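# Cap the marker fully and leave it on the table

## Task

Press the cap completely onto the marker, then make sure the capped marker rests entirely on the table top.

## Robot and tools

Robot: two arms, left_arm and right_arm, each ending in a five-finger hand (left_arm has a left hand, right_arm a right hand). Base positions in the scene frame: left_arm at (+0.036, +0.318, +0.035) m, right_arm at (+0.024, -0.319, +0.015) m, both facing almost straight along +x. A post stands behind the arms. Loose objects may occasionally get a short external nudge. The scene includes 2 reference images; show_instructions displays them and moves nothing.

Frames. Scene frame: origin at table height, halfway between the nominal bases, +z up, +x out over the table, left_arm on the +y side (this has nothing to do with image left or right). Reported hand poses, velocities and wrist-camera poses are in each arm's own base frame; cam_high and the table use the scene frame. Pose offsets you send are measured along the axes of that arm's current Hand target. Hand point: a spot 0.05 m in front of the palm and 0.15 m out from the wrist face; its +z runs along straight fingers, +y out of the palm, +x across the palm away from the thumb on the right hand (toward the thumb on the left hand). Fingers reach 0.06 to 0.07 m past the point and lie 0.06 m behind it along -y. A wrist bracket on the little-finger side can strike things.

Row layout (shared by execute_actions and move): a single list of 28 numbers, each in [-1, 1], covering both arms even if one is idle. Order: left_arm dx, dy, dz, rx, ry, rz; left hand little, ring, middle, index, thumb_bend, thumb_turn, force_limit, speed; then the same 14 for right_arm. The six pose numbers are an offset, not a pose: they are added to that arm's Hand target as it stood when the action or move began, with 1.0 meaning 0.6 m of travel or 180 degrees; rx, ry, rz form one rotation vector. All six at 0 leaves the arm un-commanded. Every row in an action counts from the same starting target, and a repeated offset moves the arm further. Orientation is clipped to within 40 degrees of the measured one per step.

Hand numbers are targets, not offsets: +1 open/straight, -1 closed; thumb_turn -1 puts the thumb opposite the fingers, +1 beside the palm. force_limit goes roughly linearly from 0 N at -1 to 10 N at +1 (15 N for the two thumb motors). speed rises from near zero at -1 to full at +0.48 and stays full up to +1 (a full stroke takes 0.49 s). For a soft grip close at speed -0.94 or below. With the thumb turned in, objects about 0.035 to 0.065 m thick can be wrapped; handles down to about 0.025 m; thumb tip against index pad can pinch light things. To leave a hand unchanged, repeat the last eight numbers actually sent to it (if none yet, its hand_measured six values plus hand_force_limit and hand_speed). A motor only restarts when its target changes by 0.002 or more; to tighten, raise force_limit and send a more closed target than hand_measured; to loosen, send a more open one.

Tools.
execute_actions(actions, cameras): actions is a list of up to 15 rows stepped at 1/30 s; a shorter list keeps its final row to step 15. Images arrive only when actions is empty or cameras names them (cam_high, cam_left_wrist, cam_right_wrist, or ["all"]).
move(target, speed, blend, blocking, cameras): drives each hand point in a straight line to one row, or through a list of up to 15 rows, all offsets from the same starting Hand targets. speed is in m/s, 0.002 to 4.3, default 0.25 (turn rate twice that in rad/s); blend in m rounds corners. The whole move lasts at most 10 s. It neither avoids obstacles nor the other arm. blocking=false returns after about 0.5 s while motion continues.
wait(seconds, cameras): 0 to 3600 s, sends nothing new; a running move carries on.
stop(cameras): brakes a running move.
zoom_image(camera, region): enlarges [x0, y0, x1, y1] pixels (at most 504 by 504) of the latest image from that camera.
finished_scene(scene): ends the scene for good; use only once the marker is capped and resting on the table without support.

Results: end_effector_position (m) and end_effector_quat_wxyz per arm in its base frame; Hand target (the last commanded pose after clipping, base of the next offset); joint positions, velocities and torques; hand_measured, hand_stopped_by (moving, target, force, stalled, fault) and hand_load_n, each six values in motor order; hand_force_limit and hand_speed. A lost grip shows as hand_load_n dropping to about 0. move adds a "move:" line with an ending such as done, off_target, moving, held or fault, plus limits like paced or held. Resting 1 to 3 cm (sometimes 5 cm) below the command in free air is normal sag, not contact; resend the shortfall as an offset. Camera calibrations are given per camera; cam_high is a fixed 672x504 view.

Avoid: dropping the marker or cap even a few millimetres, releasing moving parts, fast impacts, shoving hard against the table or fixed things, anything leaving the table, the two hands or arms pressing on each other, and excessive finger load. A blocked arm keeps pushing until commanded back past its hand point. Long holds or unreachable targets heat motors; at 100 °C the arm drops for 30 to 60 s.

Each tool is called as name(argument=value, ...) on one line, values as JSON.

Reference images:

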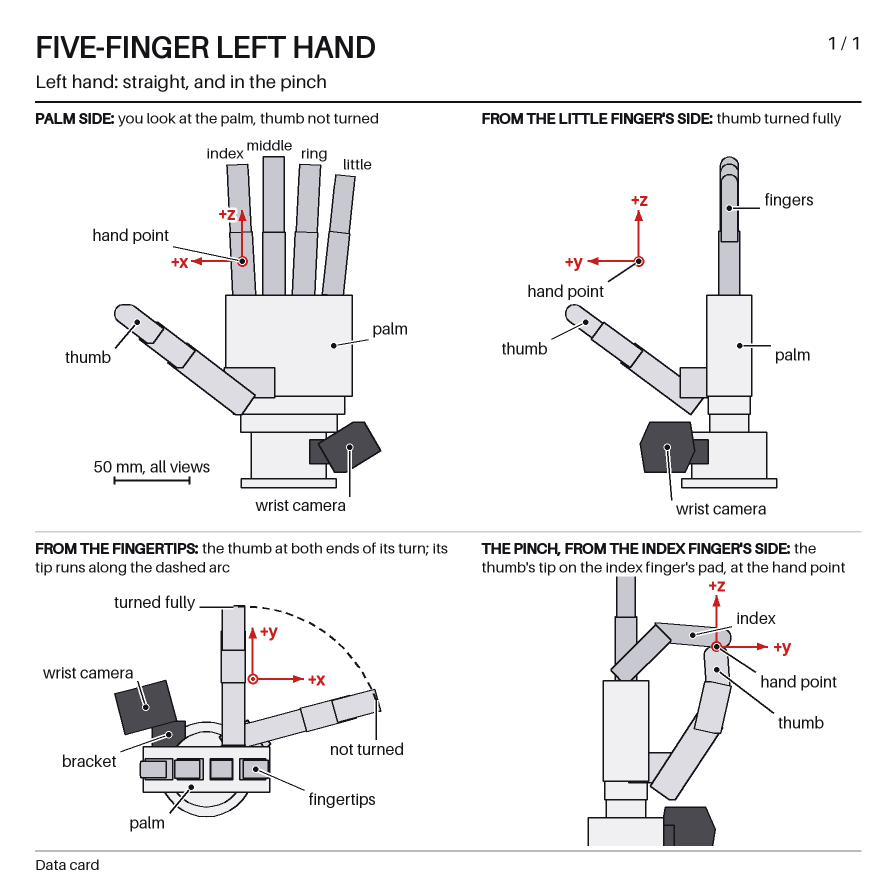

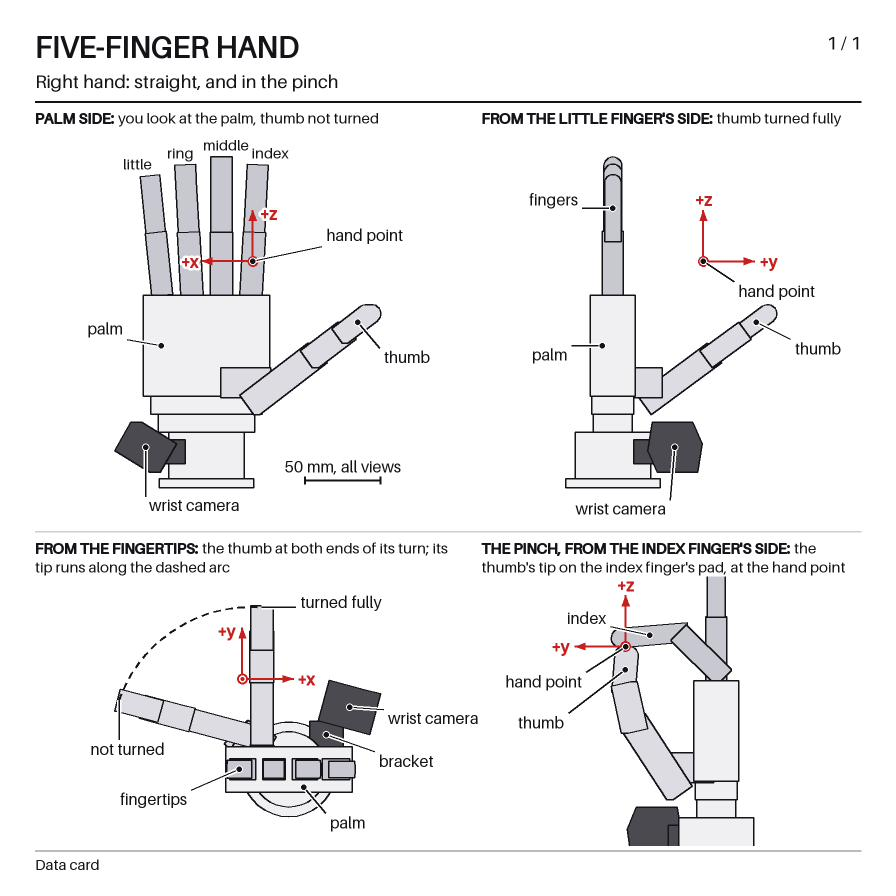

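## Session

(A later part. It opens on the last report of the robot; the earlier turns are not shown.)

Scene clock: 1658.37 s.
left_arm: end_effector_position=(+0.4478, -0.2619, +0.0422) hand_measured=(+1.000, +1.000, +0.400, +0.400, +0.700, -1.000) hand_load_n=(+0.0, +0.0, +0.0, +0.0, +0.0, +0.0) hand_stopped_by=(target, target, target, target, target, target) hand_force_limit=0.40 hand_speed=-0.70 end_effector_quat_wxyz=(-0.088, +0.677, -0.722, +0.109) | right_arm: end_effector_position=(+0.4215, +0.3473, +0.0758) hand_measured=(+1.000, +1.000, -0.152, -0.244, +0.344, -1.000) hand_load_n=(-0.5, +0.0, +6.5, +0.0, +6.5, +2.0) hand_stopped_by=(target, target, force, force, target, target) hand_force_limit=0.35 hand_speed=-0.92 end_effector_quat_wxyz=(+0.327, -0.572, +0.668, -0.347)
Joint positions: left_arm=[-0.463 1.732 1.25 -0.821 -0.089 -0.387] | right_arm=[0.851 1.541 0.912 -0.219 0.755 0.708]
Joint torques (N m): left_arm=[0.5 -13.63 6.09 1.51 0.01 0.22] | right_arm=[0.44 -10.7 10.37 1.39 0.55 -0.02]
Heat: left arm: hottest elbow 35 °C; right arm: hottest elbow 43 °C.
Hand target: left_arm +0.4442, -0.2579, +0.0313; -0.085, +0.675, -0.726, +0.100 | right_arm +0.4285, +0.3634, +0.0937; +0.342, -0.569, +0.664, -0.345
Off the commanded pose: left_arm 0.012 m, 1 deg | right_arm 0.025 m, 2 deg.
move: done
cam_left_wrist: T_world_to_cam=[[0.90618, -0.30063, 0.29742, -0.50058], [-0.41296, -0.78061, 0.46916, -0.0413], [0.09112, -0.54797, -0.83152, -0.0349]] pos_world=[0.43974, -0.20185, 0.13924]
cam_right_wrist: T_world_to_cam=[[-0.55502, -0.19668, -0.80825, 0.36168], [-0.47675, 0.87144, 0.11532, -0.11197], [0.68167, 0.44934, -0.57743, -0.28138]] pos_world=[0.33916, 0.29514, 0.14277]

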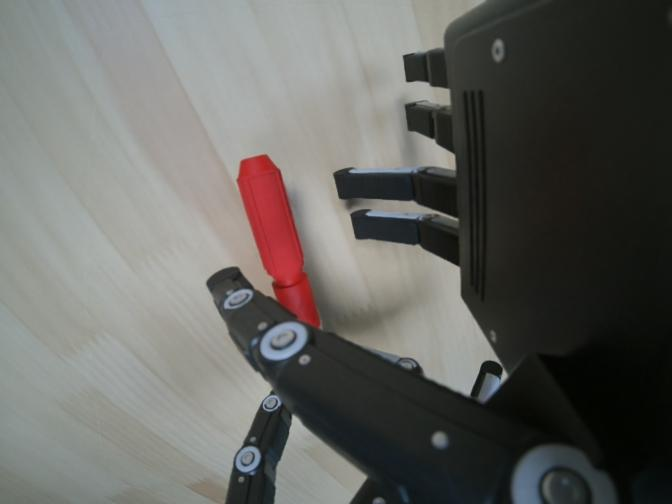

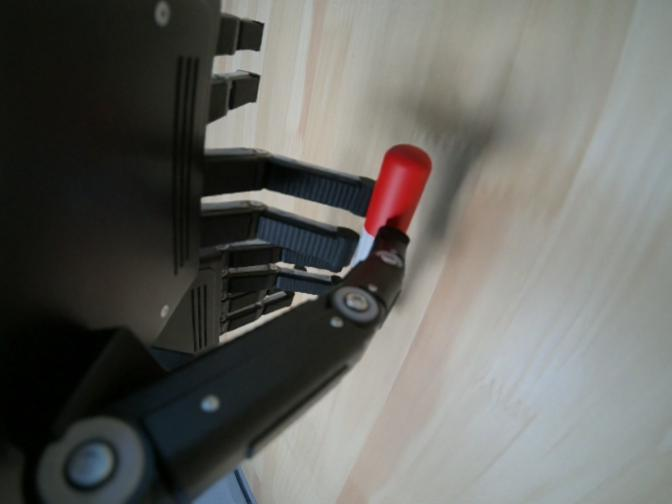

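move(target=[-0.0078,0.012,0.0103,0,0,0, 1,1,0.4,0.4,0.7,-1,0.4,-0.7, 0,0,0,0,0,0, 1,1,-0.8,-0.8,0.34,-1,0.35,-0.92], speed=0.05, cameras=["cam_left_wrist","cam_right_wrist"])

Scene clock: 1681.67 s.
left_arm: end_effector_position=(+0.4392, -0.2569, +0.0306) hand_measured=(+1.000, +1.000, +0.400, +0.400, +0.700, -1.000) hand_load_n=(+0.0, +0.0, +0.0, +0.0, +0.0, +0.0) hand_stopped_by=(target, target, target, target, target, target) hand_force_limit=0.40 hand_speed=-0.70 end_effector_quat_wxyz=(-0.086, +0.677, -0.723, +0.103) | right_arm: end_effector_position=(+0.4215, +0.3473, +0.0758) hand_measured=(+1.000, +1.000, -0.156, -0.800, +0.344, -1.000) hand_load_n=(+0.0, +0.0, +7.0, +2.0, +8.0, +1.5) hand_stopped_by=(target, target, force, target, target, target) hand_force_limit=0.35 hand_speed=-0.92 end_effector_quat_wxyz=(+0.327, -0.572, +0.668, -0.347)
Joint positions: left_arm=[-0.462 1.732 1.217 -0.801 -0.089 -0.385] | right_arm=[0.851 1.541 0.912 -0.219 0.755 0.708]
Joint torques (N m): left_arm=[0.56 -13.68 6.2 1.81 0.05 0.23] | right_arm=[0.5 -10.58 10.41 1.37 0.57 -0.02]
Heat: left arm: hottest elbow 35 °C; right arm: hottest elbow 45 °C.
Hand target: left_arm +0.4391, -0.2529, +0.0233; -0.085, +0.675, -0.726, +0.100 | right_arm +0.4285, +0.3634, +0.0937; +0.342, -0.569, +0.664, -0.345
Off the commanded pose: left_arm 0.008 m, 0 deg | right_arm 0.025 m, 2 deg.
move: done
cam_left_wrist: T_world_to_cam=[[0.90932, -0.30383, 0.2843, -0.4895], [-0.40832, -0.78305, 0.46915, -0.03815], [0.08007, -0.5427, -0.8361, -0.03473]] pos_world=[0.43232, -0.19744, 0.12803]
cam_right_wrist: T_world_to_cam=[[-0.55502, -0.19668, -0.80825, 0.36168], [-0.47675, 0.87144, 0.11532, -0.11197], [0.68167, 0.44934, -0.57743, -0.28138]] pos_world=[0.33916, 0.29514, 0.14277]

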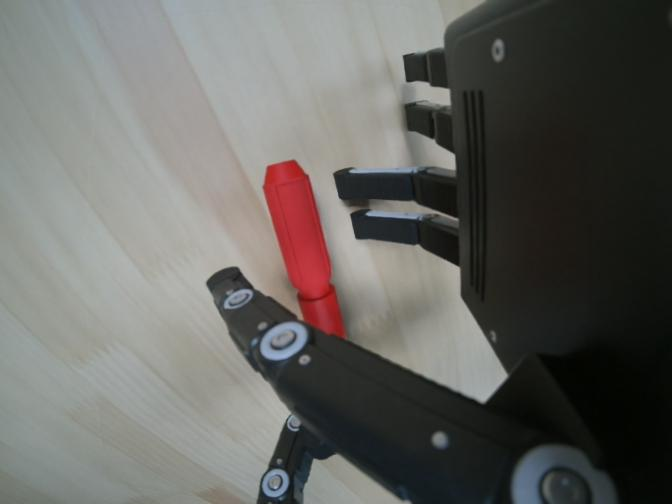

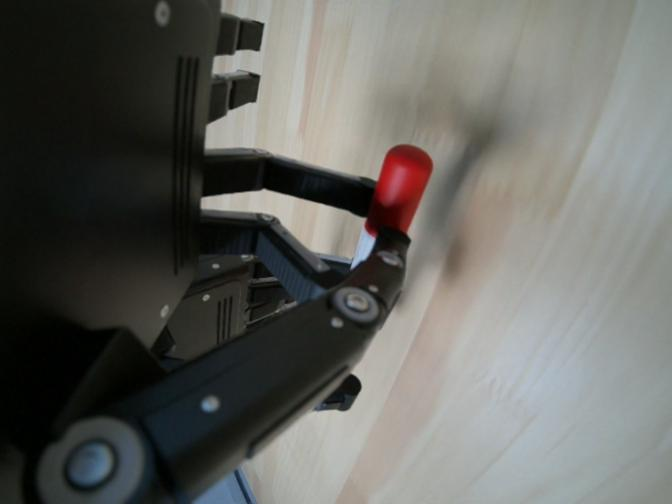

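zoom_image(camera="cam_left_wrist", region=[240, 140, 360, 350])

zoom_image(camera="cam_right_wrist", region=[240, 130, 460, 340])

Scaled by 2.400 from the camera's image (finer frame: 960x720).

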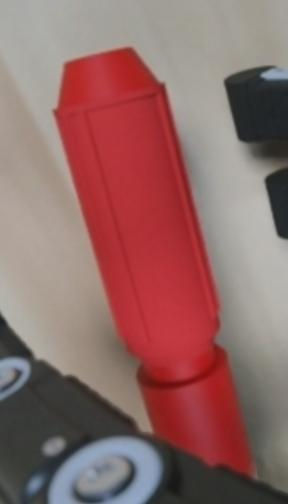

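Scaled by 2.291 from the camera's image (finer frame: 960x720).

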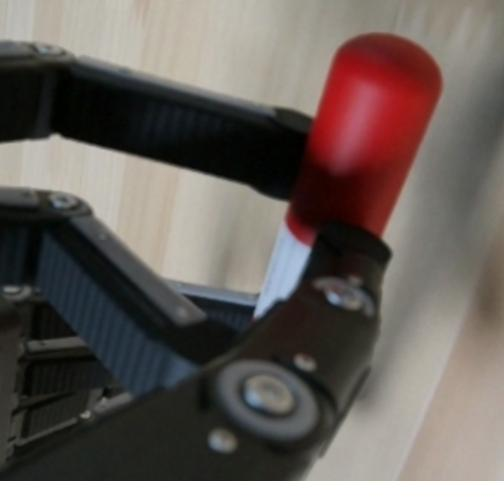

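move(target=[[0.0015,-0.0347,-0.1287,0,0,0, 1,1,0.4,0.4,0.7,-1,0.4,-0.7, 0,0,0,0,0,0, 1,1,-0.8,0.2,0.34,-1,0.35,-0.85],[-0.0985,-0.0347,-0.1287,0,0,0, 1,1,0.4,0.4,0.7,-1,0.4,-0.7, 0,0,0,0,0,0, 1,1,-0.8,0.2,0.34,-1,0.35,-0.85]], speed=0.12, cameras=["cam_left_wrist","cam_right_wrist","cam_high"])

Scene clock: 1760.40 s.
left_arm: end_effector_position=(+0.4455, -0.1933, +0.1034) hand_measured=(+1.000, +1.000, +0.400, +0.400, +0.700, -1.000) hand_load_n=(+0.0, +0.0, +0.0, +0.0, +0.0, +0.0) hand_stopped_by=(target, target, target, target, target, target) hand_force_limit=0.40 hand_speed=-0.70 end_effector_quat_wxyz=(-0.084, +0.681, -0.721, +0.097) | right_arm: end_effector_position=(+0.4215, +0.3473, +0.0758) hand_measured=(+1.000, +1.000, -0.156, +0.200, +0.344, -1.000) hand_load_n=(+0.0, +0.0, +7.5, +0.0, +7.0, +2.0) hand_stopped_by=(target, target, force, target, target, target) hand_force_limit=0.35 hand_speed=-0.85 end_effector_quat_wxyz=(+0.327, -0.572, +0.668, -0.347)
Joint positions: left_arm=[-0.338 1.613 1.271 -0.979 -0.06 -0.272] | right_arm=[0.851 1.541 0.912 -0.219 0.755 0.708]
Joint torques (N m): left_arm=[0.03 -13.86 6.5 1.8 0.06 0.23] | right_arm=[0.62 -10.46 10.41 1.42 0.55 -0.03]
Motor temperatures (°C): left_arm=[25 31 34 26 24 23] | right_arm=[24 28 47 24 27 25]
Heat: left arm: hottest elbow 34 °C; right arm: hottest elbow 47 °C.
Hand target: left_arm +0.4436, -0.1930, +0.1025; -0.085, +0.675, -0.726, +0.100 | right_arm +0.4285, +0.3634, +0.0937; +0.342, -0.569, +0.664, -0.345
Off the commanded pose: left_arm 0.002 m, 1 deg | right_arm 0.025 m, 2 deg.
move: done
cam_left_wrist: T_world_to_cam=[[0.91518, -0.29752, 0.27189, -0.49679], [-0.39608, -0.78875, 0.47011, -0.02668], [0.07458, -0.53793, -0.83969, 0.06396]] pos_world=[0.43932, -0.13444, 0.20132]
cam_right_wrist: T_world_to_cam=[[-0.55502, -0.19668, -0.80825, 0.36168], [-0.47675, 0.87144, 0.11532, -0.11197], [0.68167, 0.44934, -0.57743, -0.28138]] pos_world=[0.33916, 0.29514, 0.14277]

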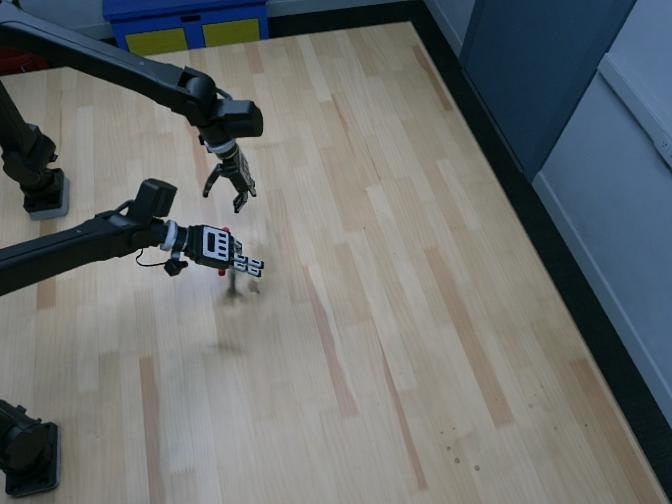

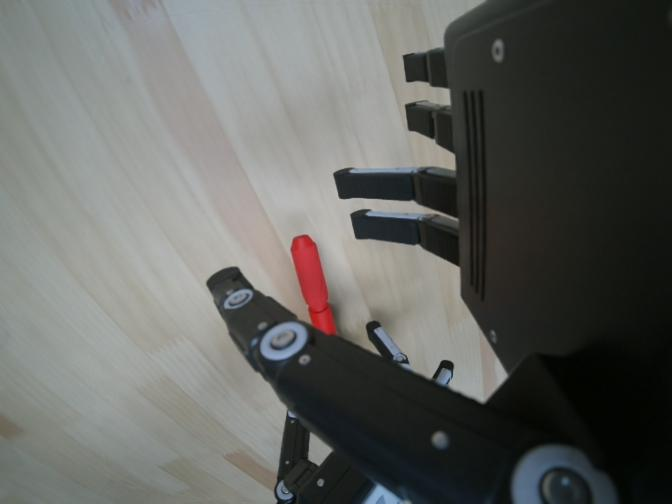

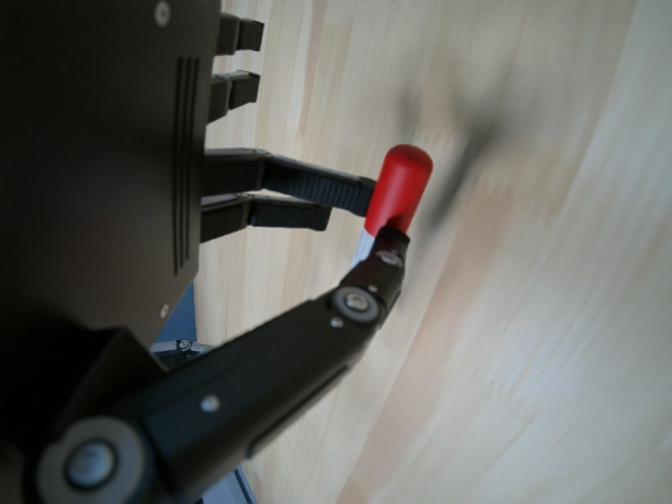

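move(target=[0,0,0,0,0,0, 1,1,0.4,0.4,0.7,-1,0.4,-0.7, 0.0036,0.0494,0.0309,0,0,0, 1,1,-0.8,0.2,0.34,-1,0.35,-0.85], speed=0.06, cameras=["cam_left_wrist","cam_right_wrist"])

Scene clock: 1765.33 s.
left_arm: end_effector_position=(+0.4454, -0.1933, +0.1034) hand_measured=(+1.000, +1.000, +0.400, +0.400, +0.700, -1.000) hand_load_n=(+0.0, +0.0, +0.0, +0.0, +0.0, +0.0) hand_stopped_by=(target, target, target, target, target, target) hand_force_limit=0.40 hand_speed=-0.70 end_effector_quat_wxyz=(-0.084, +0.680, -0.722, +0.097) | right_arm: end_effector_position=(+0.4293, +0.3563, +0.0587) hand_measured=(+1.000, +1.000, -0.156, +0.200, +0.344, -1.000) hand_load_n=(+0.0, +0.0, +7.5, +0.0, +7.0, +1.5) hand_stopped_by=(target, target, force, target, target, target) hand_force_limit=0.35 hand_speed=-0.85 end_effector_quat_wxyz=(+0.335, -0.567, +0.668, -0.346)
Joint positions: left_arm=[-0.338 1.613 1.271 -0.979 -0.06 -0.272] | right_arm=[0.851 1.595 0.912 -0.146 0.755 0.708]
Joint torques (N m): left_arm=[-0.21 -13.8 6.5 1.76 0.08 0.22] | right_arm=[0.62 -10.29 6.98 2.4 0.55 -0.01]
Heat: left arm: hottest elbow 35 °C; right arm: hottest elbow 47 °C.
Hand target: left_arm +0.4436, -0.1930, +0.1025; -0.085, +0.675, -0.726, +0.100 | right_arm +0.4285, +0.3634, +0.0586; +0.342, -0.569, +0.664, -0.345
Off the commanded pose: left_arm 0.002 m, 1 deg | right_arm 0.007 m, 1 deg.
move: done
cam_left_wrist: T_world_to_cam=[[0.91496, -0.29822, 0.27188, -0.49678], [-0.39666, -0.78856, 0.46993, -0.02636], [0.07425, -0.53781, -0.83979, 0.06414]] pos_world=[0.43932, -0.13444, 0.20132]
cam_right_wrist: T_world_to_cam=[[-0.54478, -0.18504, -0.81791, 0.34596], [-0.47831, 0.8697, 0.12182, -0.11315], [0.6888, 0.45758, -0.5623, -0.30747]] pos_world=[0.34614, 0.30311, 0.12386]

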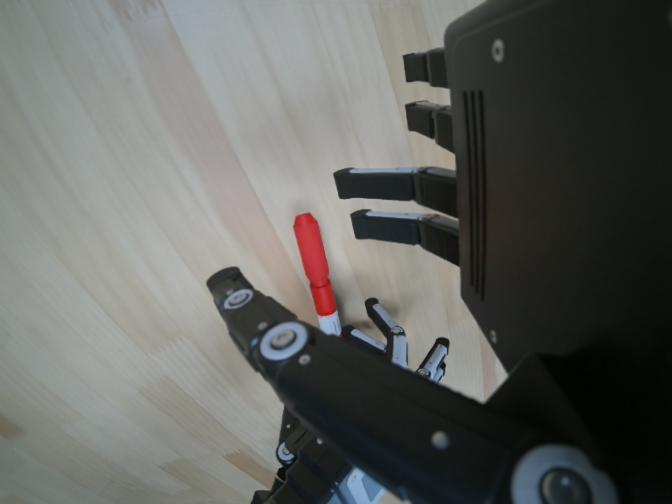

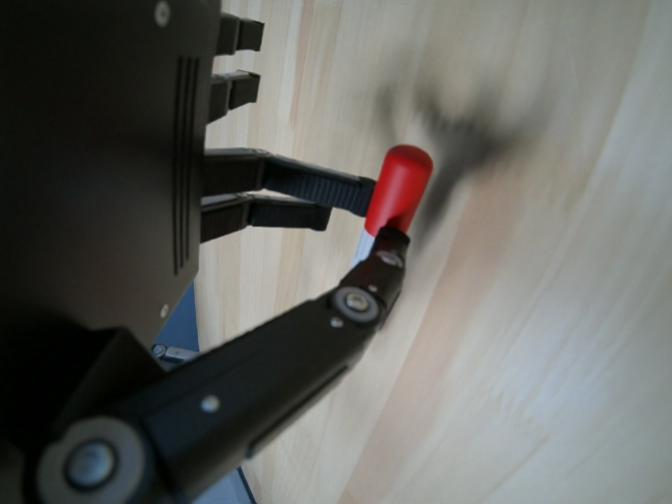

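move(target=[0,0,0,0,0,0, 1,1,0.4,0.4,0.7,-1,0.4,-0.7, 0.0034,0.0459,0.0287,0,0,0, 1,1,-0.8,0.2,0.34,-1,0.35,-0.85], speed=0.03, cameras=["cam_left_wrist","cam_right_wrist"])

Scene clock: 1770.70 s.
left_arm: end_effector_position=(+0.4454, -0.1933, +0.1034) hand_measured=(+1.000, +1.000, +0.400, +0.400, +0.700, -1.000) hand_load_n=(+0.0, +0.0, +0.0, +0.0, -0.5, +0.0) hand_stopped_by=(target, target, target, target, target, target) hand_force_limit=0.40 hand_speed=-0.70 end_effector_quat_wxyz=(-0.084, +0.680, -0.722, +0.097) | right_arm: end_effector_position=(+0.4299, +0.3569, +0.0279) hand_measured=(+1.000, +1.000, -0.156, +0.200, +0.344, -1.000) hand_load_n=(+0.0, +0.0, +7.0, +0.0, +7.0, +1.0) hand_stopped_by=(target, target, force, target, target, target) hand_force_limit=0.35 hand_speed=-0.85 end_effector_quat_wxyz=(+0.337, -0.566, +0.668, -0.345)
Joint positions: left_arm=[-0.338 1.613 1.271 -0.979 -0.06 -0.272] | right_arm=[0.851 1.657 0.883 -0.051 0.755 0.708]
Joint torques (N m): left_arm=[-0.09 -13.8 6.49 1.74 0.05 0.22] | right_arm=[0.56 -10.34 6.48 2.39 0.55 -0.03]
Heat: left arm: hottest elbow 35 °C; right arm: hottest elbow 46 °C.
Hand target: left_arm +0.4436, -0.1930, +0.1025; -0.085, +0.675, -0.726, +0.100 | right_arm +0.4286, +0.3634, +0.0261; +0.342, -0.569, +0.664, -0.345
Off the commanded pose: left_arm 0.002 m, 1 deg | right_arm 0.007 m, 1 deg.
move: done
cam_left_wrist: T_world_to_cam=[[0.91496, -0.29822, 0.27188, -0.49678], [-0.39666, -0.78856, 0.46993, -0.02636], [0.07425, -0.53781, -0.83979, 0.06414]] pos_world=[0.43932, -0.13444, 0.20132]
cam_right_wrist: T_world_to_cam=[[-0.54279, -0.18269, -0.81976, 0.3196], [-0.47853, 0.8694, 0.1231, -0.10955], [0.69021, 0.4591, -0.55932, -0.32669]] pos_world=[0.34653, 0.30361, 0.09276]

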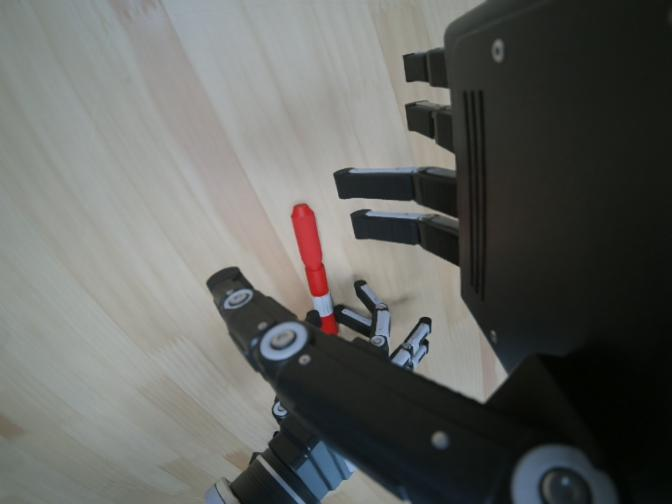

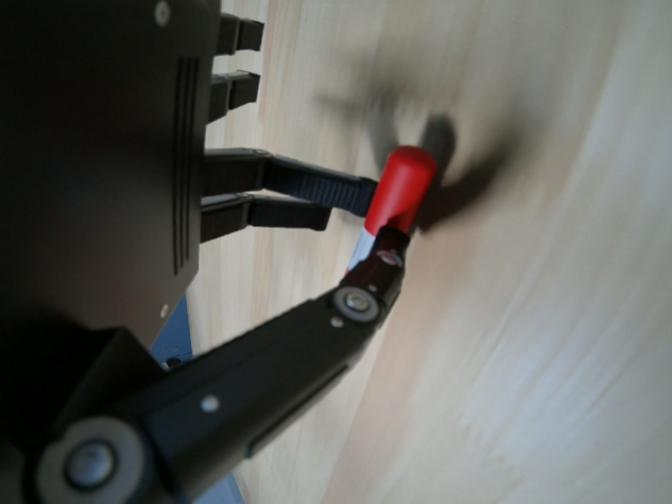

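move(target=[0,0,0,0,0,0, 1,1,0.4,0.4,0.7,-1,0.4,-0.7, 0.0004,0.0064,0.004,0,0,0, 1,1,-0.8,0.2,0.34,-1,0.35,-0.85], speed=0.03)

zoom_image(camera="cam_left_wrist", region=[270, 190, 360, 350])

Scene clock: 1775.07 s.
left_arm: end_effector_position=(+0.4454, -0.1933, +0.1034) hand_measured=(+1.000, +1.000, +0.400, +0.400, +0.700, -1.000) hand_load_n=(+0.0, +0.0, +0.0, +0.0, +0.0, +0.0) hand_stopped_by=(target, target, target, target, target, target) hand_force_limit=0.40 hand_speed=-0.70 end_effector_quat_wxyz=(-0.084, +0.680, -0.722, +0.097) | right_arm: end_effector_position=(+0.4305, +0.3576, +0.0247) hand_measured=(+1.000, +1.000, -0.156, +0.200, +0.344, -1.000) hand_load_n=(+0.0, +0.0, +7.0, +0.0, +6.5, +1.5) hand_stopped_by=(target, target, force, target, target, target) hand_force_limit=0.35 hand_speed=-0.85 end_effector_quat_wxyz=(+0.338, -0.565, +0.668, -0.345)
Joint positions: left_arm=[-0.338 1.613 1.271 -0.979 -0.06 -0.272] | right_arm=[0.851 1.665 0.881 -0.037 0.755 0.708]
Joint torques (N m): left_arm=[-0.15 -13.92 6.52 1.77 0.06 0.22] | right_arm=[0.62 -10.4 6.32 2.41 0.54 -0.03]
Heat: left arm: hottest elbow 35 °C; right arm: hottest elbow 45 °C.
Hand target: left_arm +0.4436, -0.1930, +0.1025; -0.085, +0.675, -0.726, +0.100 | right_arm +0.4286, +0.3634, +0.0214; +0.342, -0.569, +0.664, -0.345
Off the commanded pose: left_arm 0.002 m, 1 deg | right_arm 0.007 m, 1 deg.
move: done

Scaled by 3.150 from the camera's image (finer frame: 960x720).
This view is cut from an older image: the scene may have changed since it was taken.

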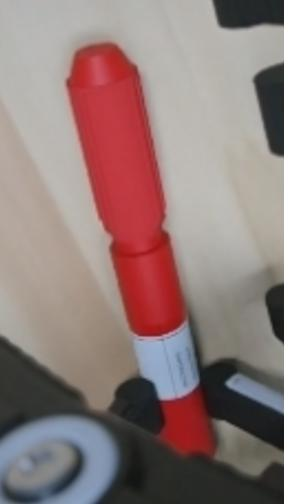

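move(target=[0,0,0,0,0,0, 1,1,0.4,0.4,0.7,-1,0.4,-0.7, 0,0,0,0,0,0, 1,1,-0.8,-0.75,0.34,-1,0.35,-0.92], cameras=["cam_left_wrist","cam_right_wrist"])

Scene clock: 1796.87 s.
left_arm: end_effector_position=(+0.4454, -0.1933, +0.1034) hand_measured=(+1.000, +1.000, +0.400, +0.400, +0.700, -1.000) hand_load_n=(+0.0, +0.0, +0.0, +0.0, -0.5, +0.0) hand_stopped_by=(target, target, target, target, target, target) hand_force_limit=0.40 hand_speed=-0.70 end_effector_quat_wxyz=(-0.084, +0.680, -0.722, +0.097) | right_arm: end_effector_position=(+0.4312, +0.3580, +0.0254) hand_measured=(+1.000, +1.000, -0.156, -0.746, +0.342, -1.000) hand_load_n=(+0.0, +0.0, +2.0, +6.5, +6.0, +0.5) hand_stopped_by=(target, target, force, force, target, target) hand_force_limit=0.35 hand_speed=-0.92 end_effector_quat_wxyz=(+0.340, -0.564, +0.669, -0.345)
Joint positions: left_arm=[-0.338 1.613 1.271 -0.979 -0.06 -0.272] | right_arm=[0.851 1.665 0.881 -0.033 0.757 0.708]
Joint torques (N m): left_arm=[-0.21 -14.04 6.52 1.77 0.07 0.23] | right_arm=[0.5 -10.46 6.32 2.22 0.49 -0.01]
Motor temperatures (°C): left_arm=[25 31 35 26 24 23] | right_arm=[24 28 42 24 27 25]
Heat: left arm: hottest elbow 35 °C; right arm: hottest elbow 42 °C.
Hand target: left_arm +0.4436, -0.1930, +0.1025; -0.085, +0.675, -0.726, +0.100 | right_arm +0.4286, +0.3634, +0.0214; +0.342, -0.569, +0.664, -0.345
Off the commanded pose: left_arm 0.002 m, 1 deg | right_arm 0.007 m, 1 deg.
move: done
cam_left_wrist: T_world_to_cam=[[0.91496, -0.29822, 0.27188, -0.49678], [-0.39666, -0.78856, 0.46993, -0.02636], [0.07425, -0.53781, -0.83979, 0.06414]] pos_world=[0.43932, -0.13444, 0.20132]
cam_right_wrist: T_world_to_cam=[[-0.53829, -0.17821, -0.8237, 0.31496], [-0.47835, 0.8693, 0.12452, -0.10965], [0.69385, 0.46104, -0.55318, -0.33196]] pos_world=[0.34742, 0.3045, 0.08945]

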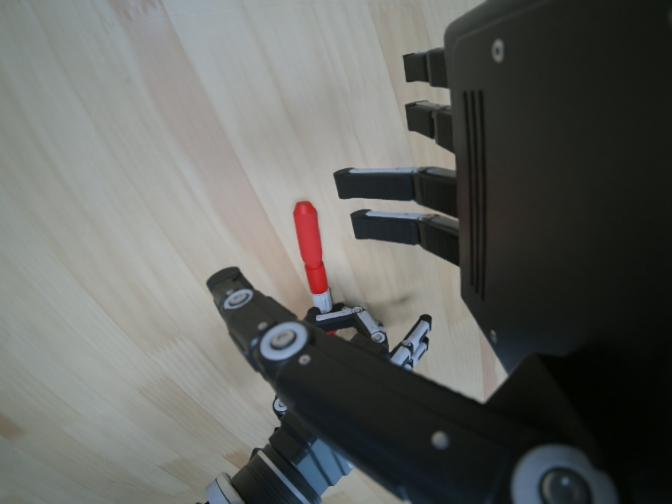

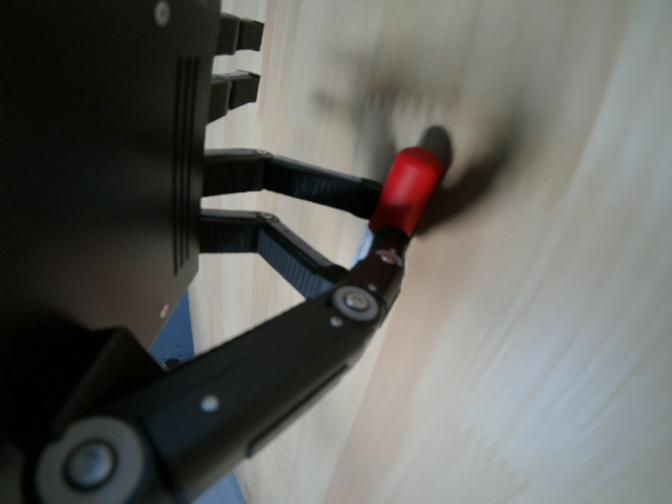

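move(target=[[0,0,0,0,0,0, 1,1,0.4,0.4,0.7,-1,0.4,-0.7, 0,0,0,0,0,0, 1,1,0.2,0.2,0.45,-1,0.35,-0.85],[0,0,0,0,0,0, 1,1,0.4,0.4,0.7,-1,0.4,-0.7, -0.0080,0.0035,0.0022,0,0.0120,-0.0191, 1,1,0.2,0.2,0.45,-1,0.35,-0.85]], speed=0.03, cameras=["cam_left_wrist","cam_right_wrist"])

Scene clock: 1811.40 s.
left_arm: end_effector_position=(+0.4454, -0.1933, +0.1034) hand_measured=(+1.000, +1.000, +0.400, +0.400, +0.700, -1.000) hand_load_n=(+0.0, +0.0, +0.0, +0.0, +0.0, +0.0) hand_stopped_by=(target, target, target, target, target, target) hand_force_limit=0.40 hand_speed=-0.70 end_effector_quat_wxyz=(-0.084, +0.680, -0.722, +0.097) | right_arm: end_effector_position=(+0.4284, +0.3551, +0.0192) hand_measured=(+1.000, +1.000, +0.200, +0.200, +0.450, -1.000) hand_load_n=(+0.0, -0.5, +0.0, +0.0, +0.0, +0.0) hand_stopped_by=(target, target, target, target, target, target) hand_force_limit=0.35 hand_speed=-0.85 end_effector_quat_wxyz=(+0.319, -0.573, +0.660, -0.366)
Joint positions: left_arm=[-0.338 1.613 1.271 -0.979 -0.06 -0.272] | right_arm=[0.866 1.684 0.898 -0.074 0.799 0.697]
Joint torques (N m): left_arm=[-0.26 -13.98 6.46 1.76 0.07 0.23] | right_arm=[0.97 -10.11 8.76 1.2 0.5 -0.07]
Heat: left arm: hottest elbow 35 °C; right arm: hottest elbow 41 °C.
Hand target: left_arm +0.4436, -0.1930, +0.1025; -0.085, +0.675, -0.726, +0.100 | right_arm +0.4291, +0.3683, +0.0191; +0.319, -0.582, +0.653, -0.366
Off the commanded pose: left_arm 0.002 m, 1 deg | right_arm 0.013 m, 1 deg.
move: off_target (right_arm)
cam_left_wrist: T_world_to_cam=[[0.91496, -0.29822, 0.27188, -0.49678], [-0.39666, -0.78856, 0.46993, -0.02636], [0.07425, -0.53781, -0.83979, 0.06414]] pos_world=[0.43932, -0.13444, 0.20132]
cam_right_wrist: T_world_to_cam=[[-0.54355, -0.22487, -0.80869, 0.32639], [-0.47123, 0.87904, 0.0723, -0.1132], [0.69461, 0.42038, -0.58377, -0.31738]] pos_world=[0.34453, 0.30633, 0.08686]

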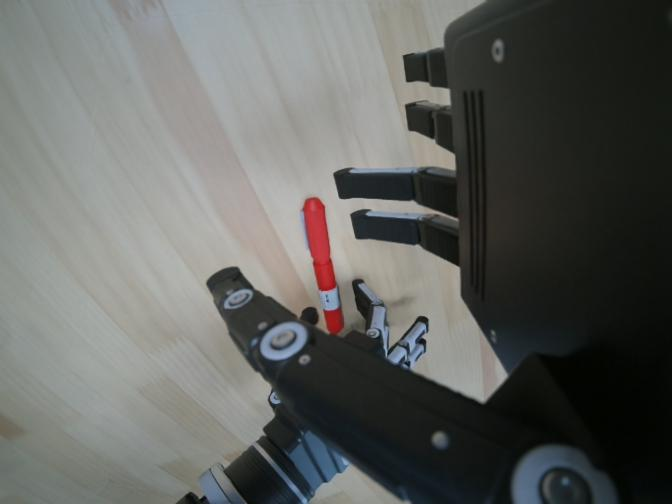

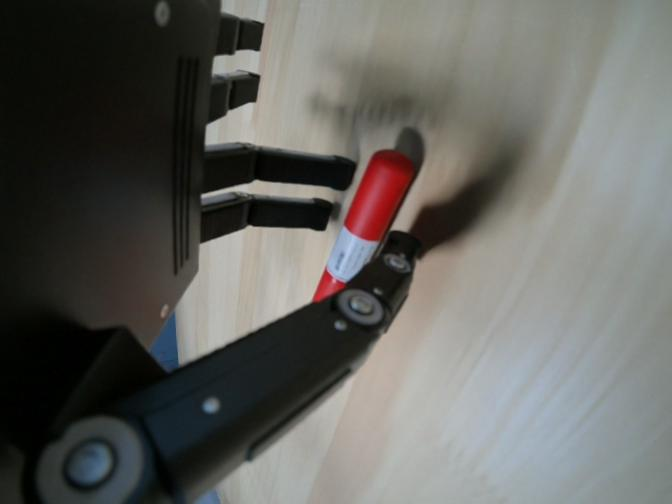

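move(target=[[0,0,0,0,0,0, 1,1,0.4,0.4,0.7,-1,0.4,-0.7, 0.0,-0.0078,-0.0049,0,0,0, 1,1,0.2,0.2,0.45,-1,0.35,-0.85],[0,0,0,0,0,0, 1,1,0.4,0.4,0.7,-1,0.4,-0.7, 0.0,-0.0078,-0.0049,0,0,0, 1,1,-0.7,-0.7,0.34,-1,0.35,-0.92]], speed=0.03, cameras=["cam_left_wrist","cam_right_wrist"])

Scene clock: 1823.03 s.
left_arm: end_effector_position=(+0.4454, -0.1933, +0.1034) hand_measured=(+1.000, +1.000, +0.400, +0.400, +0.700, -1.000) hand_load_n=(+0.0, +0.0, +0.0, +0.0, +0.0, +0.0) hand_stopped_by=(target, target, target, target, target, target) hand_force_limit=0.40 hand_speed=-0.70 end_effector_quat_wxyz=(-0.084, +0.680, -0.722, +0.097) | right_arm: end_effector_position=(+0.4273, +0.3534, +0.0184) hand_measured=(+1.000, +1.000, -0.134, -0.186, +0.342, -1.000) hand_load_n=(+0.0, +0.0, +6.0, +7.5, +12.5, -1.0) hand_stopped_by=(target, target, force, force, target, target) hand_force_limit=0.35 hand_speed=-0.92 end_effector_quat_wxyz=(+0.312, -0.577, +0.659, -0.368)
Joint positions: left_arm=[-0.338 1.613 1.271 -0.979 -0.06 -0.272] | right_arm=[0.866 1.684 0.904 -0.094 0.801 0.695]
Joint torques (N m): left_arm=[-0.15 -13.86 6.46 1.83 0.08 0.23] | right_arm=[0.91 -10.75 8.7 1.31 0.47 -0.04]
Heat: left arm: hottest elbow 35 °C; right arm: hottest elbow 40 °C.
Hand target: left_arm +0.4436, -0.1930, +0.1025; -0.085, +0.675, -0.726, +0.100 | right_arm +0.4291, +0.3684, +0.0247; +0.319, -0.582, +0.653, -0.366
Off the commanded pose: left_arm 0.002 m, 1 deg | right_arm 0.016 m, 1 deg.
move: off_target (right_arm); target 2's new numbers were sent with right_arm's hand 0.015 m and 1 deg from that target
cam_left_wrist: T_world_to_cam=[[0.91496, -0.29822, 0.27188, -0.49678], [-0.39666, -0.78856, 0.46993, -0.02636], [0.07425, -0.53781, -0.83979, 0.06414]] pos_world=[0.43932, -0.13444, 0.20132]
cam_right_wrist: T_world_to_cam=[[-0.55106, -0.2361, -0.80037, 0.33187], [-0.47085, 0.87984, 0.06463, -0.11246], [0.68894, 0.41247, -0.59601, -0.31094]] pos_world=[0.34415, 0.30555, 0.08756]

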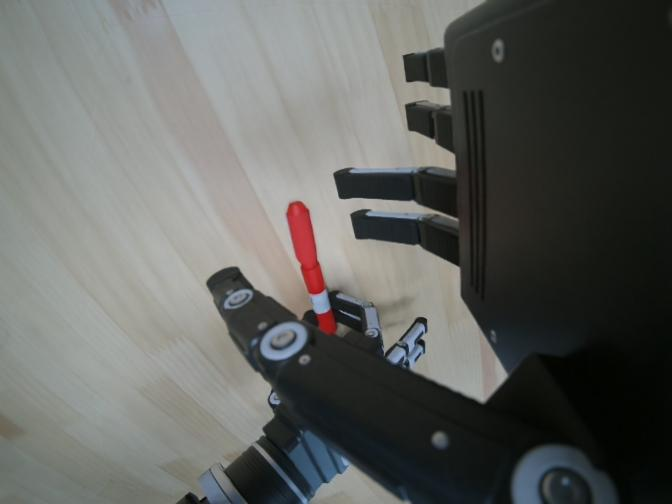

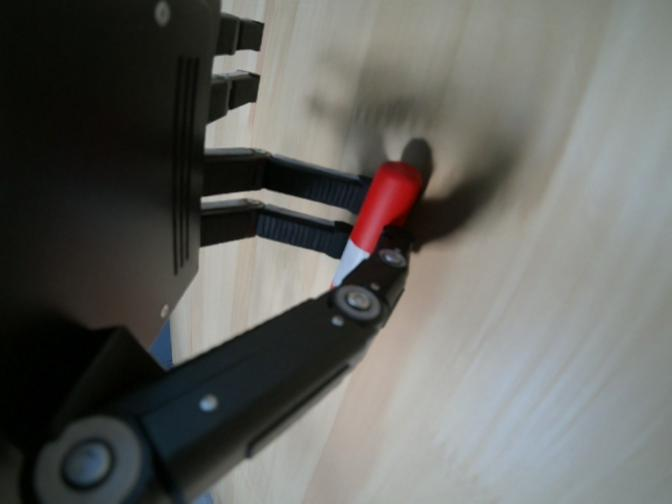

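move(target=[0,0,0,0,0,0, 1,1,0.4,0.4,0.7,-1,0.4,-0.7, 0.0008,-0.0750,-0.0468,0,0,0, 1,1,-0.7,-0.7,0.34,-1,0.35,-0.92], speed=0.08, cameras=["cam_left_wrist","cam_right_wrist"])

zoom_image(camera="cam_left_wrist", region=[260, 210, 360, 350])

Scene clock: 1833.87 s.
left_arm: end_effector_position=(+0.4454, -0.1933, +0.1034) hand_measured=(+1.000, +1.000, +0.400, +0.400, +0.700, -1.000) hand_load_n=(+0.0, +0.5, +0.0, +0.0, +0.0, +0.0) hand_stopped_by=(target, target, target, target, target, target) hand_force_limit=0.40 hand_speed=-0.70 end_effector_quat_wxyz=(-0.084, +0.680, -0.722, +0.097) | right_arm: end_effector_position=(+0.4244, +0.3500, +0.0549) hand_measured=(+1.000, +1.000, -0.134, -0.186, +0.342, -1.000) hand_load_n=(-0.5, +0.0, +5.5, +7.5, +12.5, -1.5) hand_stopped_by=(target, target, force, force, target, target) hand_force_limit=0.35 hand_speed=-0.92 end_effector_quat_wxyz=(+0.299, -0.585, +0.657, -0.370)
Joint positions: left_arm=[-0.338 1.613 1.271 -0.979 -0.06 -0.272] | right_arm=[0.866 1.611 0.948 -0.243 0.801 0.693]
Joint torques (N m): left_arm=[-0.03 -13.98 6.53 1.76 0.07 0.23] | right_arm=[0.91 -12.22 9.89 1.31 0.46 -0.04]
Heat: left arm: hottest elbow 35 °C; right arm: hottest elbow 40 °C.
Hand target: left_arm +0.4436, -0.1930, +0.1025; -0.085, +0.675, -0.726, +0.100 | right_arm +0.4291, +0.3684, +0.0778; +0.319, -0.582, +0.653, -0.366
Off the commanded pose: left_arm 0.002 m, 1 deg | right_arm 0.030 m, 2 deg.
move: off_target (right_arm)
cam_left_wrist: T_world_to_cam=[[0.91496, -0.29822, 0.27188, -0.49678], [-0.39666, -0.78856, 0.46993, -0.02636], [0.07425, -0.53781, -0.83979, 0.06414]] pos_world=[0.43932, -0.13444, 0.20132]
cam_right_wrist: T_world_to_cam=[[-0.56683, -0.25662, -0.78285, 0.37153], [-0.47058, 0.88082, 0.052, -0.11293], [0.67621, 0.39787, -0.62004, -0.27394]] pos_world=[0.34269, 0.3038, 0.12687]

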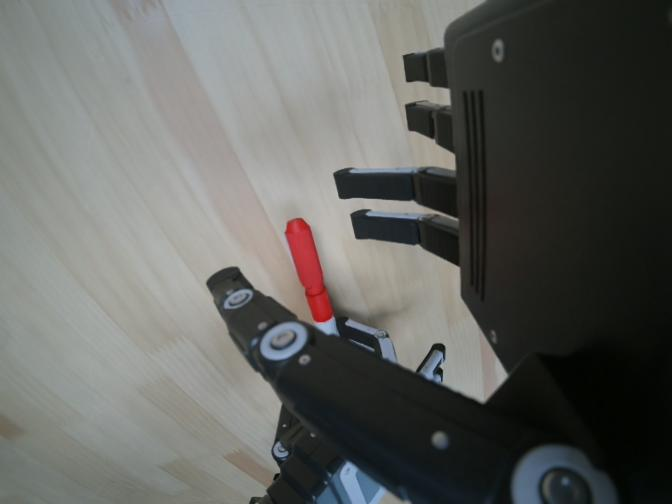

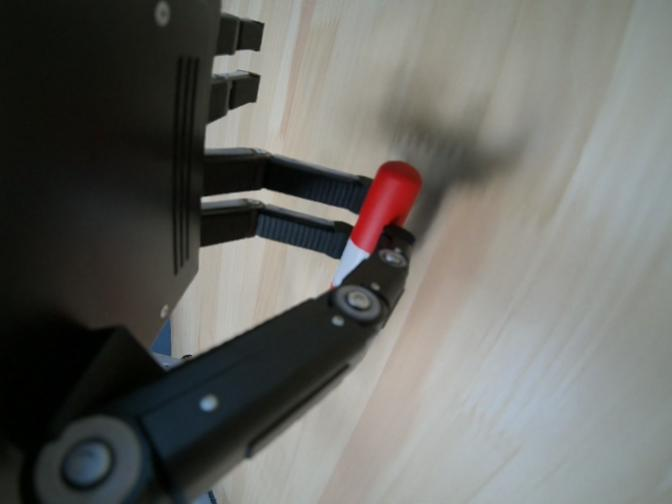

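Scaled by 3.600 from the camera's image (finer frame: 960x720).

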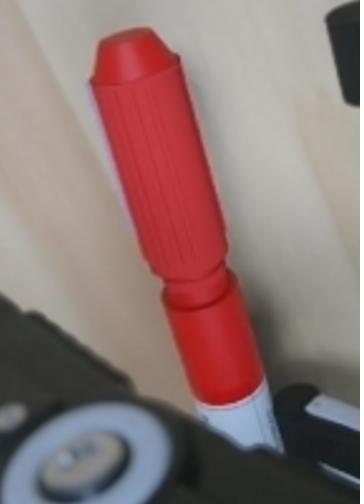

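move(target=[0,0,0,0,0,0, 1,1,0.4,0.4,0.7,-1,0.4,-0.7, 0.0002,-0.0198,-0.0124,0,-0.005,0.008, 1,1,-0.7,-0.7,0.34,-1,0.35,-0.92], speed=0.08, cameras=["cam_left_wrist"])

zoom_image(camera="cam_left_wrist", region=[270, 210, 350, 340])

Scene clock: 1839.43 s.
left_arm: end_effector_position=(+0.4454, -0.1933, +0.1034) hand_measured=(+1.000, +1.000, +0.400, +0.400, +0.700, -1.000) hand_load_n=(+0.0, +0.0, +0.0, +0.0, +0.0, +0.0) hand_stopped_by=(target, target, target, target, target, target) hand_force_limit=0.40 hand_speed=-0.70 end_effector_quat_wxyz=(-0.084, +0.680, -0.722, +0.097) | right_arm: end_effector_position=(+0.4224, +0.3516, +0.0668) hand_measured=(+1.000, +1.000, -0.134, -0.186, +0.342, -1.000) hand_load_n=(+0.0, +0.0, +5.5, +7.5, +12.5, -1.5) hand_stopped_by=(target, target, force, force, target, target) hand_force_limit=0.35 hand_speed=-0.92 end_effector_quat_wxyz=(+0.306, -0.585, +0.658, -0.363)
Joint positions: left_arm=[-0.338 1.613 1.271 -0.979 -0.06 -0.272] | right_arm=[0.866 1.582 0.948 -0.256 0.786 0.693]
Joint torques (N m): left_arm=[-0.15 -13.92 6.53 1.8 0.07 0.23] | right_arm=[0.56 -12.22 10.1 1.29 0.42 0.06]
Heat: left arm: hottest elbow 35 °C; right arm: hottest elbow 41 °C.
Hand target: left_arm +0.4436, -0.1930, +0.1025; -0.085, +0.675, -0.726, +0.100 | right_arm +0.4291, +0.3684, +0.0917; +0.328, -0.576, +0.657, -0.357
Off the commanded pose: left_arm 0.002 m, 1 deg | right_arm 0.031 m, 3 deg.
move: off_target (right_arm)
cam_left_wrist: T_world_to_cam=[[0.91496, -0.29822, 0.27188, -0.49678], [-0.39666, -0.78856, 0.46993, -0.02636], [0.07425, -0.53781, -0.83979, 0.06414]] pos_world=[0.43932, -0.13444, 0.20132]

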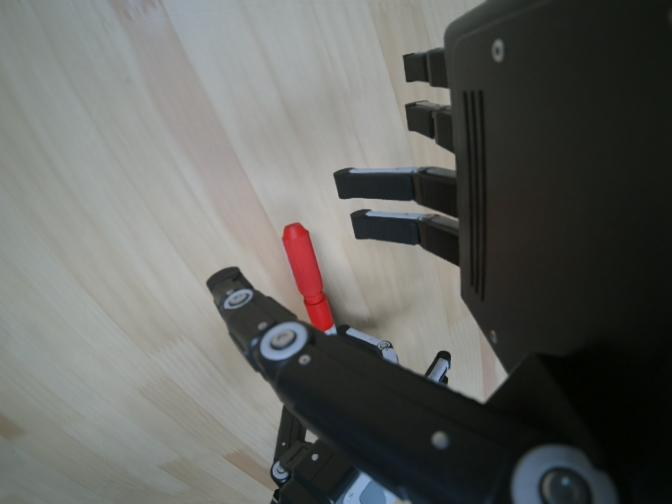

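Scaled by 3.877 from the camera's image (finer frame: 960x720).

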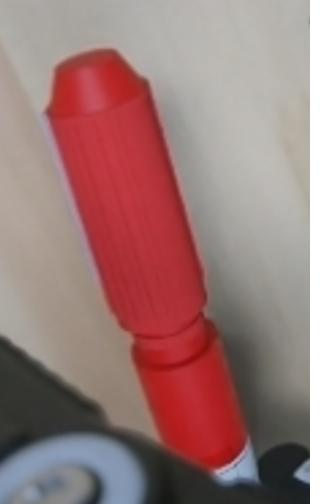

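move(target=[[0.0945,-0.0030,0.0010,0,0,0, 1,1,0.4,0.4,0.7,-1,0.4,-0.7, 0,0,0,0,0,0, 1,1,-0.7,-0.7,0.34,-1,0.35,-0.92],[0.0933,0.0167,0.0780,0,0,0, 1,1,0.4,0.4,0.7,-1,0.4,-0.7, 0,0,0,0,0,0, 1,1,-0.7,-0.7,0.34,-1,0.35,-0.92]], speed=0.08, cameras=["cam_left_wrist"])

zoom_image(camera="cam_left_wrist", region=[240, 140, 360, 340])

Scene clock: 1854.27 s.
left_arm: end_effector_position=(+0.4434, -0.2490, +0.0699) hand_measured=(+1.000, +1.000, +0.400, +0.400, +0.700, -1.000) hand_load_n=(+0.0, +0.0, +0.0, +0.0, +0.0, +0.0) hand_stopped_by=(target, target, target, target, target, target) hand_force_limit=0.40 hand_speed=-0.70 end_effector_quat_wxyz=(-0.088, +0.671, -0.728, +0.109) | right_arm: end_effector_position=(+0.4224, +0.3516, +0.0668) hand_measured=(+1.000, +1.000, -0.134, -0.186, +0.342, -1.000) hand_load_n=(+0.0, +0.0, +5.5, +7.5, +12.5, -1.0) hand_stopped_by=(target, target, force, force, target, target) hand_force_limit=0.35 hand_speed=-0.92 end_effector_quat_wxyz=(+0.306, -0.585, +0.658, -0.363)
Joint positions: left_arm=[-0.445 1.68 1.26 -0.882 -0.082 -0.351] | right_arm=[0.866 1.582 0.948 -0.256 0.786 0.693]
Joint torques (N m): left_arm=[-0.32 -12.4 6.52 1.84 -0.16 -0.02] | right_arm=[0.32 -12.1 10.04 1.33 0.41 0.04]
Heat: left arm: hottest elbow 35 °C; right arm: hottest elbow 42 °C.
Hand target: left_arm +0.4420, -0.2496, +0.0555; -0.085, +0.675, -0.726, +0.100 | right_arm +0.4291, +0.3684, +0.0917; +0.328, -0.576, +0.657, -0.357
Off the commanded pose: left_arm 0.015 m, 1 deg | right_arm 0.031 m, 3 deg.
move: off_target (left_arm)
cam_left_wrist: T_world_to_cam=[[0.90068, -0.31772, 0.29637, -0.50267], [-0.42681, -0.7746, 0.46672, -0.03825], [0.08128, -0.54686, -0.83327, 0.00036]] pos_world=[0.43639, -0.18914, 0.16713]

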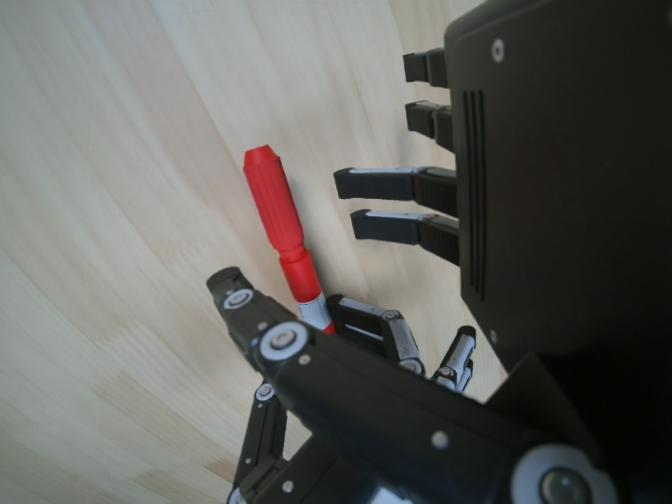

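Scaled by 2.520 from the camera's image (finer frame: 960x720).

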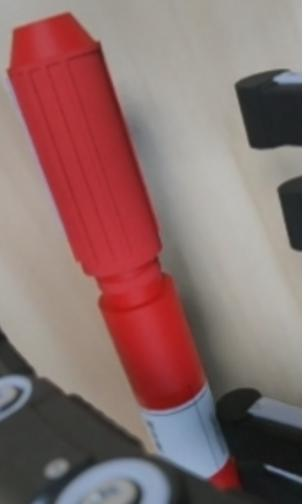

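move(target=[-0.0006,0.0098,0.0492,0,0,0, 1,1,0.4,0.4,0.7,-1,0.4,-0.7, 0,0,0,0,0,0, 1,1,-0.7,-0.7,0.34,-1,0.35,-0.92], speed=0.06, cameras=["cam_left_wrist"])

zoom_image(camera="cam_left_wrist", region=[220, 120, 360, 340])

Scene clock: 1864.70 s.
left_arm: end_effector_position=(+0.4456, -0.2501, +0.0393) hand_measured=(+1.000, +1.000, +0.400, +0.400, +0.700, -1.000) hand_load_n=(+0.0, +0.0, +0.0, +0.0, +0.0, +0.0) hand_stopped_by=(target, target, target, target, target, target) hand_force_limit=0.40 hand_speed=-0.70 end_effector_quat_wxyz=(-0.088, +0.671, -0.728, +0.108) | right_arm: end_effector_position=(+0.4224, +0.3516, +0.0668) hand_measured=(+1.000, +1.000, -0.134, -0.186, +0.342, -1.000) hand_load_n=(+0.0, +0.0, +5.5, +7.5, +12.5, -1.5) hand_stopped_by=(target, target, force, force, target, target) hand_force_limit=0.35 hand_speed=-0.92 end_effector_quat_wxyz=(+0.306, -0.585, +0.658, -0.363)
Joint positions: left_arm=[-0.445 1.722 1.227 -0.808 -0.082 -0.351] | right_arm=[0.866 1.582 0.948 -0.256 0.786 0.693]
Joint torques (N m): left_arm=[0.03 -12.86 6.31 1.84 -0.13 -0.01] | right_arm=[0.38 -12.16 10.11 1.29 0.42 0.04]
Heat: left arm: hottest elbow 35 °C; right arm: hottest elbow 43 °C.
Hand target: left_arm +0.4438, -0.2497, +0.0253; -0.085, +0.675, -0.726, +0.100 | right_arm +0.4291, +0.3684, +0.0917; +0.328, -0.576, +0.657, -0.357
Off the commanded pose: left_arm 0.014 m, 1 deg | right_arm 0.031 m, 3 deg.
move: off_target (left_arm)
cam_left_wrist: T_world_to_cam=[[0.90097, -0.3179, 0.29529, -0.49604], [-0.42637, -0.77481, 0.46677, -0.02408], [0.0804, -0.54645, -0.83362, -0.02541]] pos_world=[0.43869, -0.19024, 0.13653]

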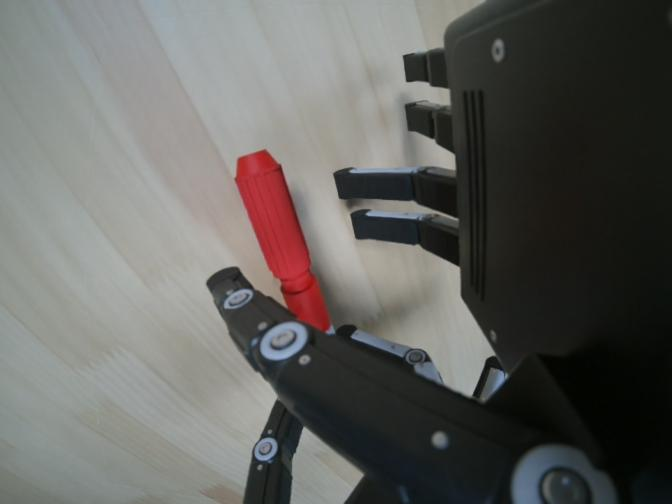

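Scaled by 2.291 from the camera's image (finer frame: 960x720).

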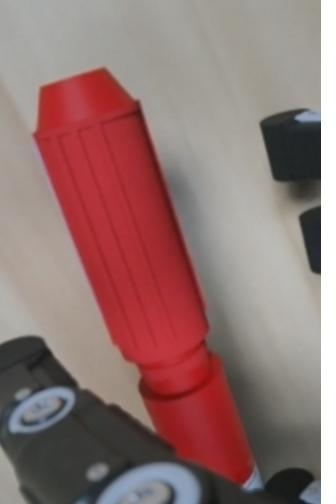

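move(target=[-0.0092,0.003,0.0107,0,0,0, 1,1,0.4,0.4,0.7,-1,0.4,-0.7, 0,0,0,0,0,0, 1,1,-0.7,-0.7,0.34,-1,0.35,-0.92], speed=0.06)

Scene clock: 1873.23 s.
left_arm: end_effector_position=(+0.4457, -0.2486, +0.0352) hand_measured=(+1.000, +1.000, +0.400, +0.400, +0.700, -1.000) hand_load_n=(+0.0, +0.0, +0.0, -0.5, +0.0, +0.0) hand_stopped_by=(target, target, target, target, target, target) hand_force_limit=0.40 hand_speed=-0.70 end_effector_quat_wxyz=(-0.089, +0.672, -0.727, +0.111) | right_arm: end_effector_position=(+0.4224, +0.3516, +0.0668) hand_measured=(+1.000, +1.000, -0.134, -0.186, +0.342, -1.000) hand_load_n=(+0.0, +0.0, +5.5, +7.5, +12.5, -1.5) hand_stopped_by=(target, target, force, force, target, target) hand_force_limit=0.35 hand_speed=-0.92 end_effector_quat_wxyz=(+0.306, -0.585, +0.658, -0.363)
Joint positions: left_arm=[-0.442 1.722 1.214 -0.789 -0.082 -0.351] | right_arm=[0.866 1.582 0.948 -0.256 0.786 0.693]
Joint torques (N m): left_arm=[0.62 -12.45 6.13 1.85 -0.02 0.09] | right_arm=[0.38 -11.99 10.13 1.33 0.42 0.05]
Heat: left arm: hottest elbow 35 °C; right arm: hottest elbow 43 °C.
Hand target: left_arm +0.4443, -0.2444, +0.0187; -0.085, +0.675, -0.726, +0.100 | right_arm +0.4291, +0.3684, +0.0917; +0.328, -0.576, +0.657, -0.357
Off the commanded pose: left_arm 0.017 m, 1 deg | right_arm 0.031 m, 3 deg.
move: off_target (left_arm)


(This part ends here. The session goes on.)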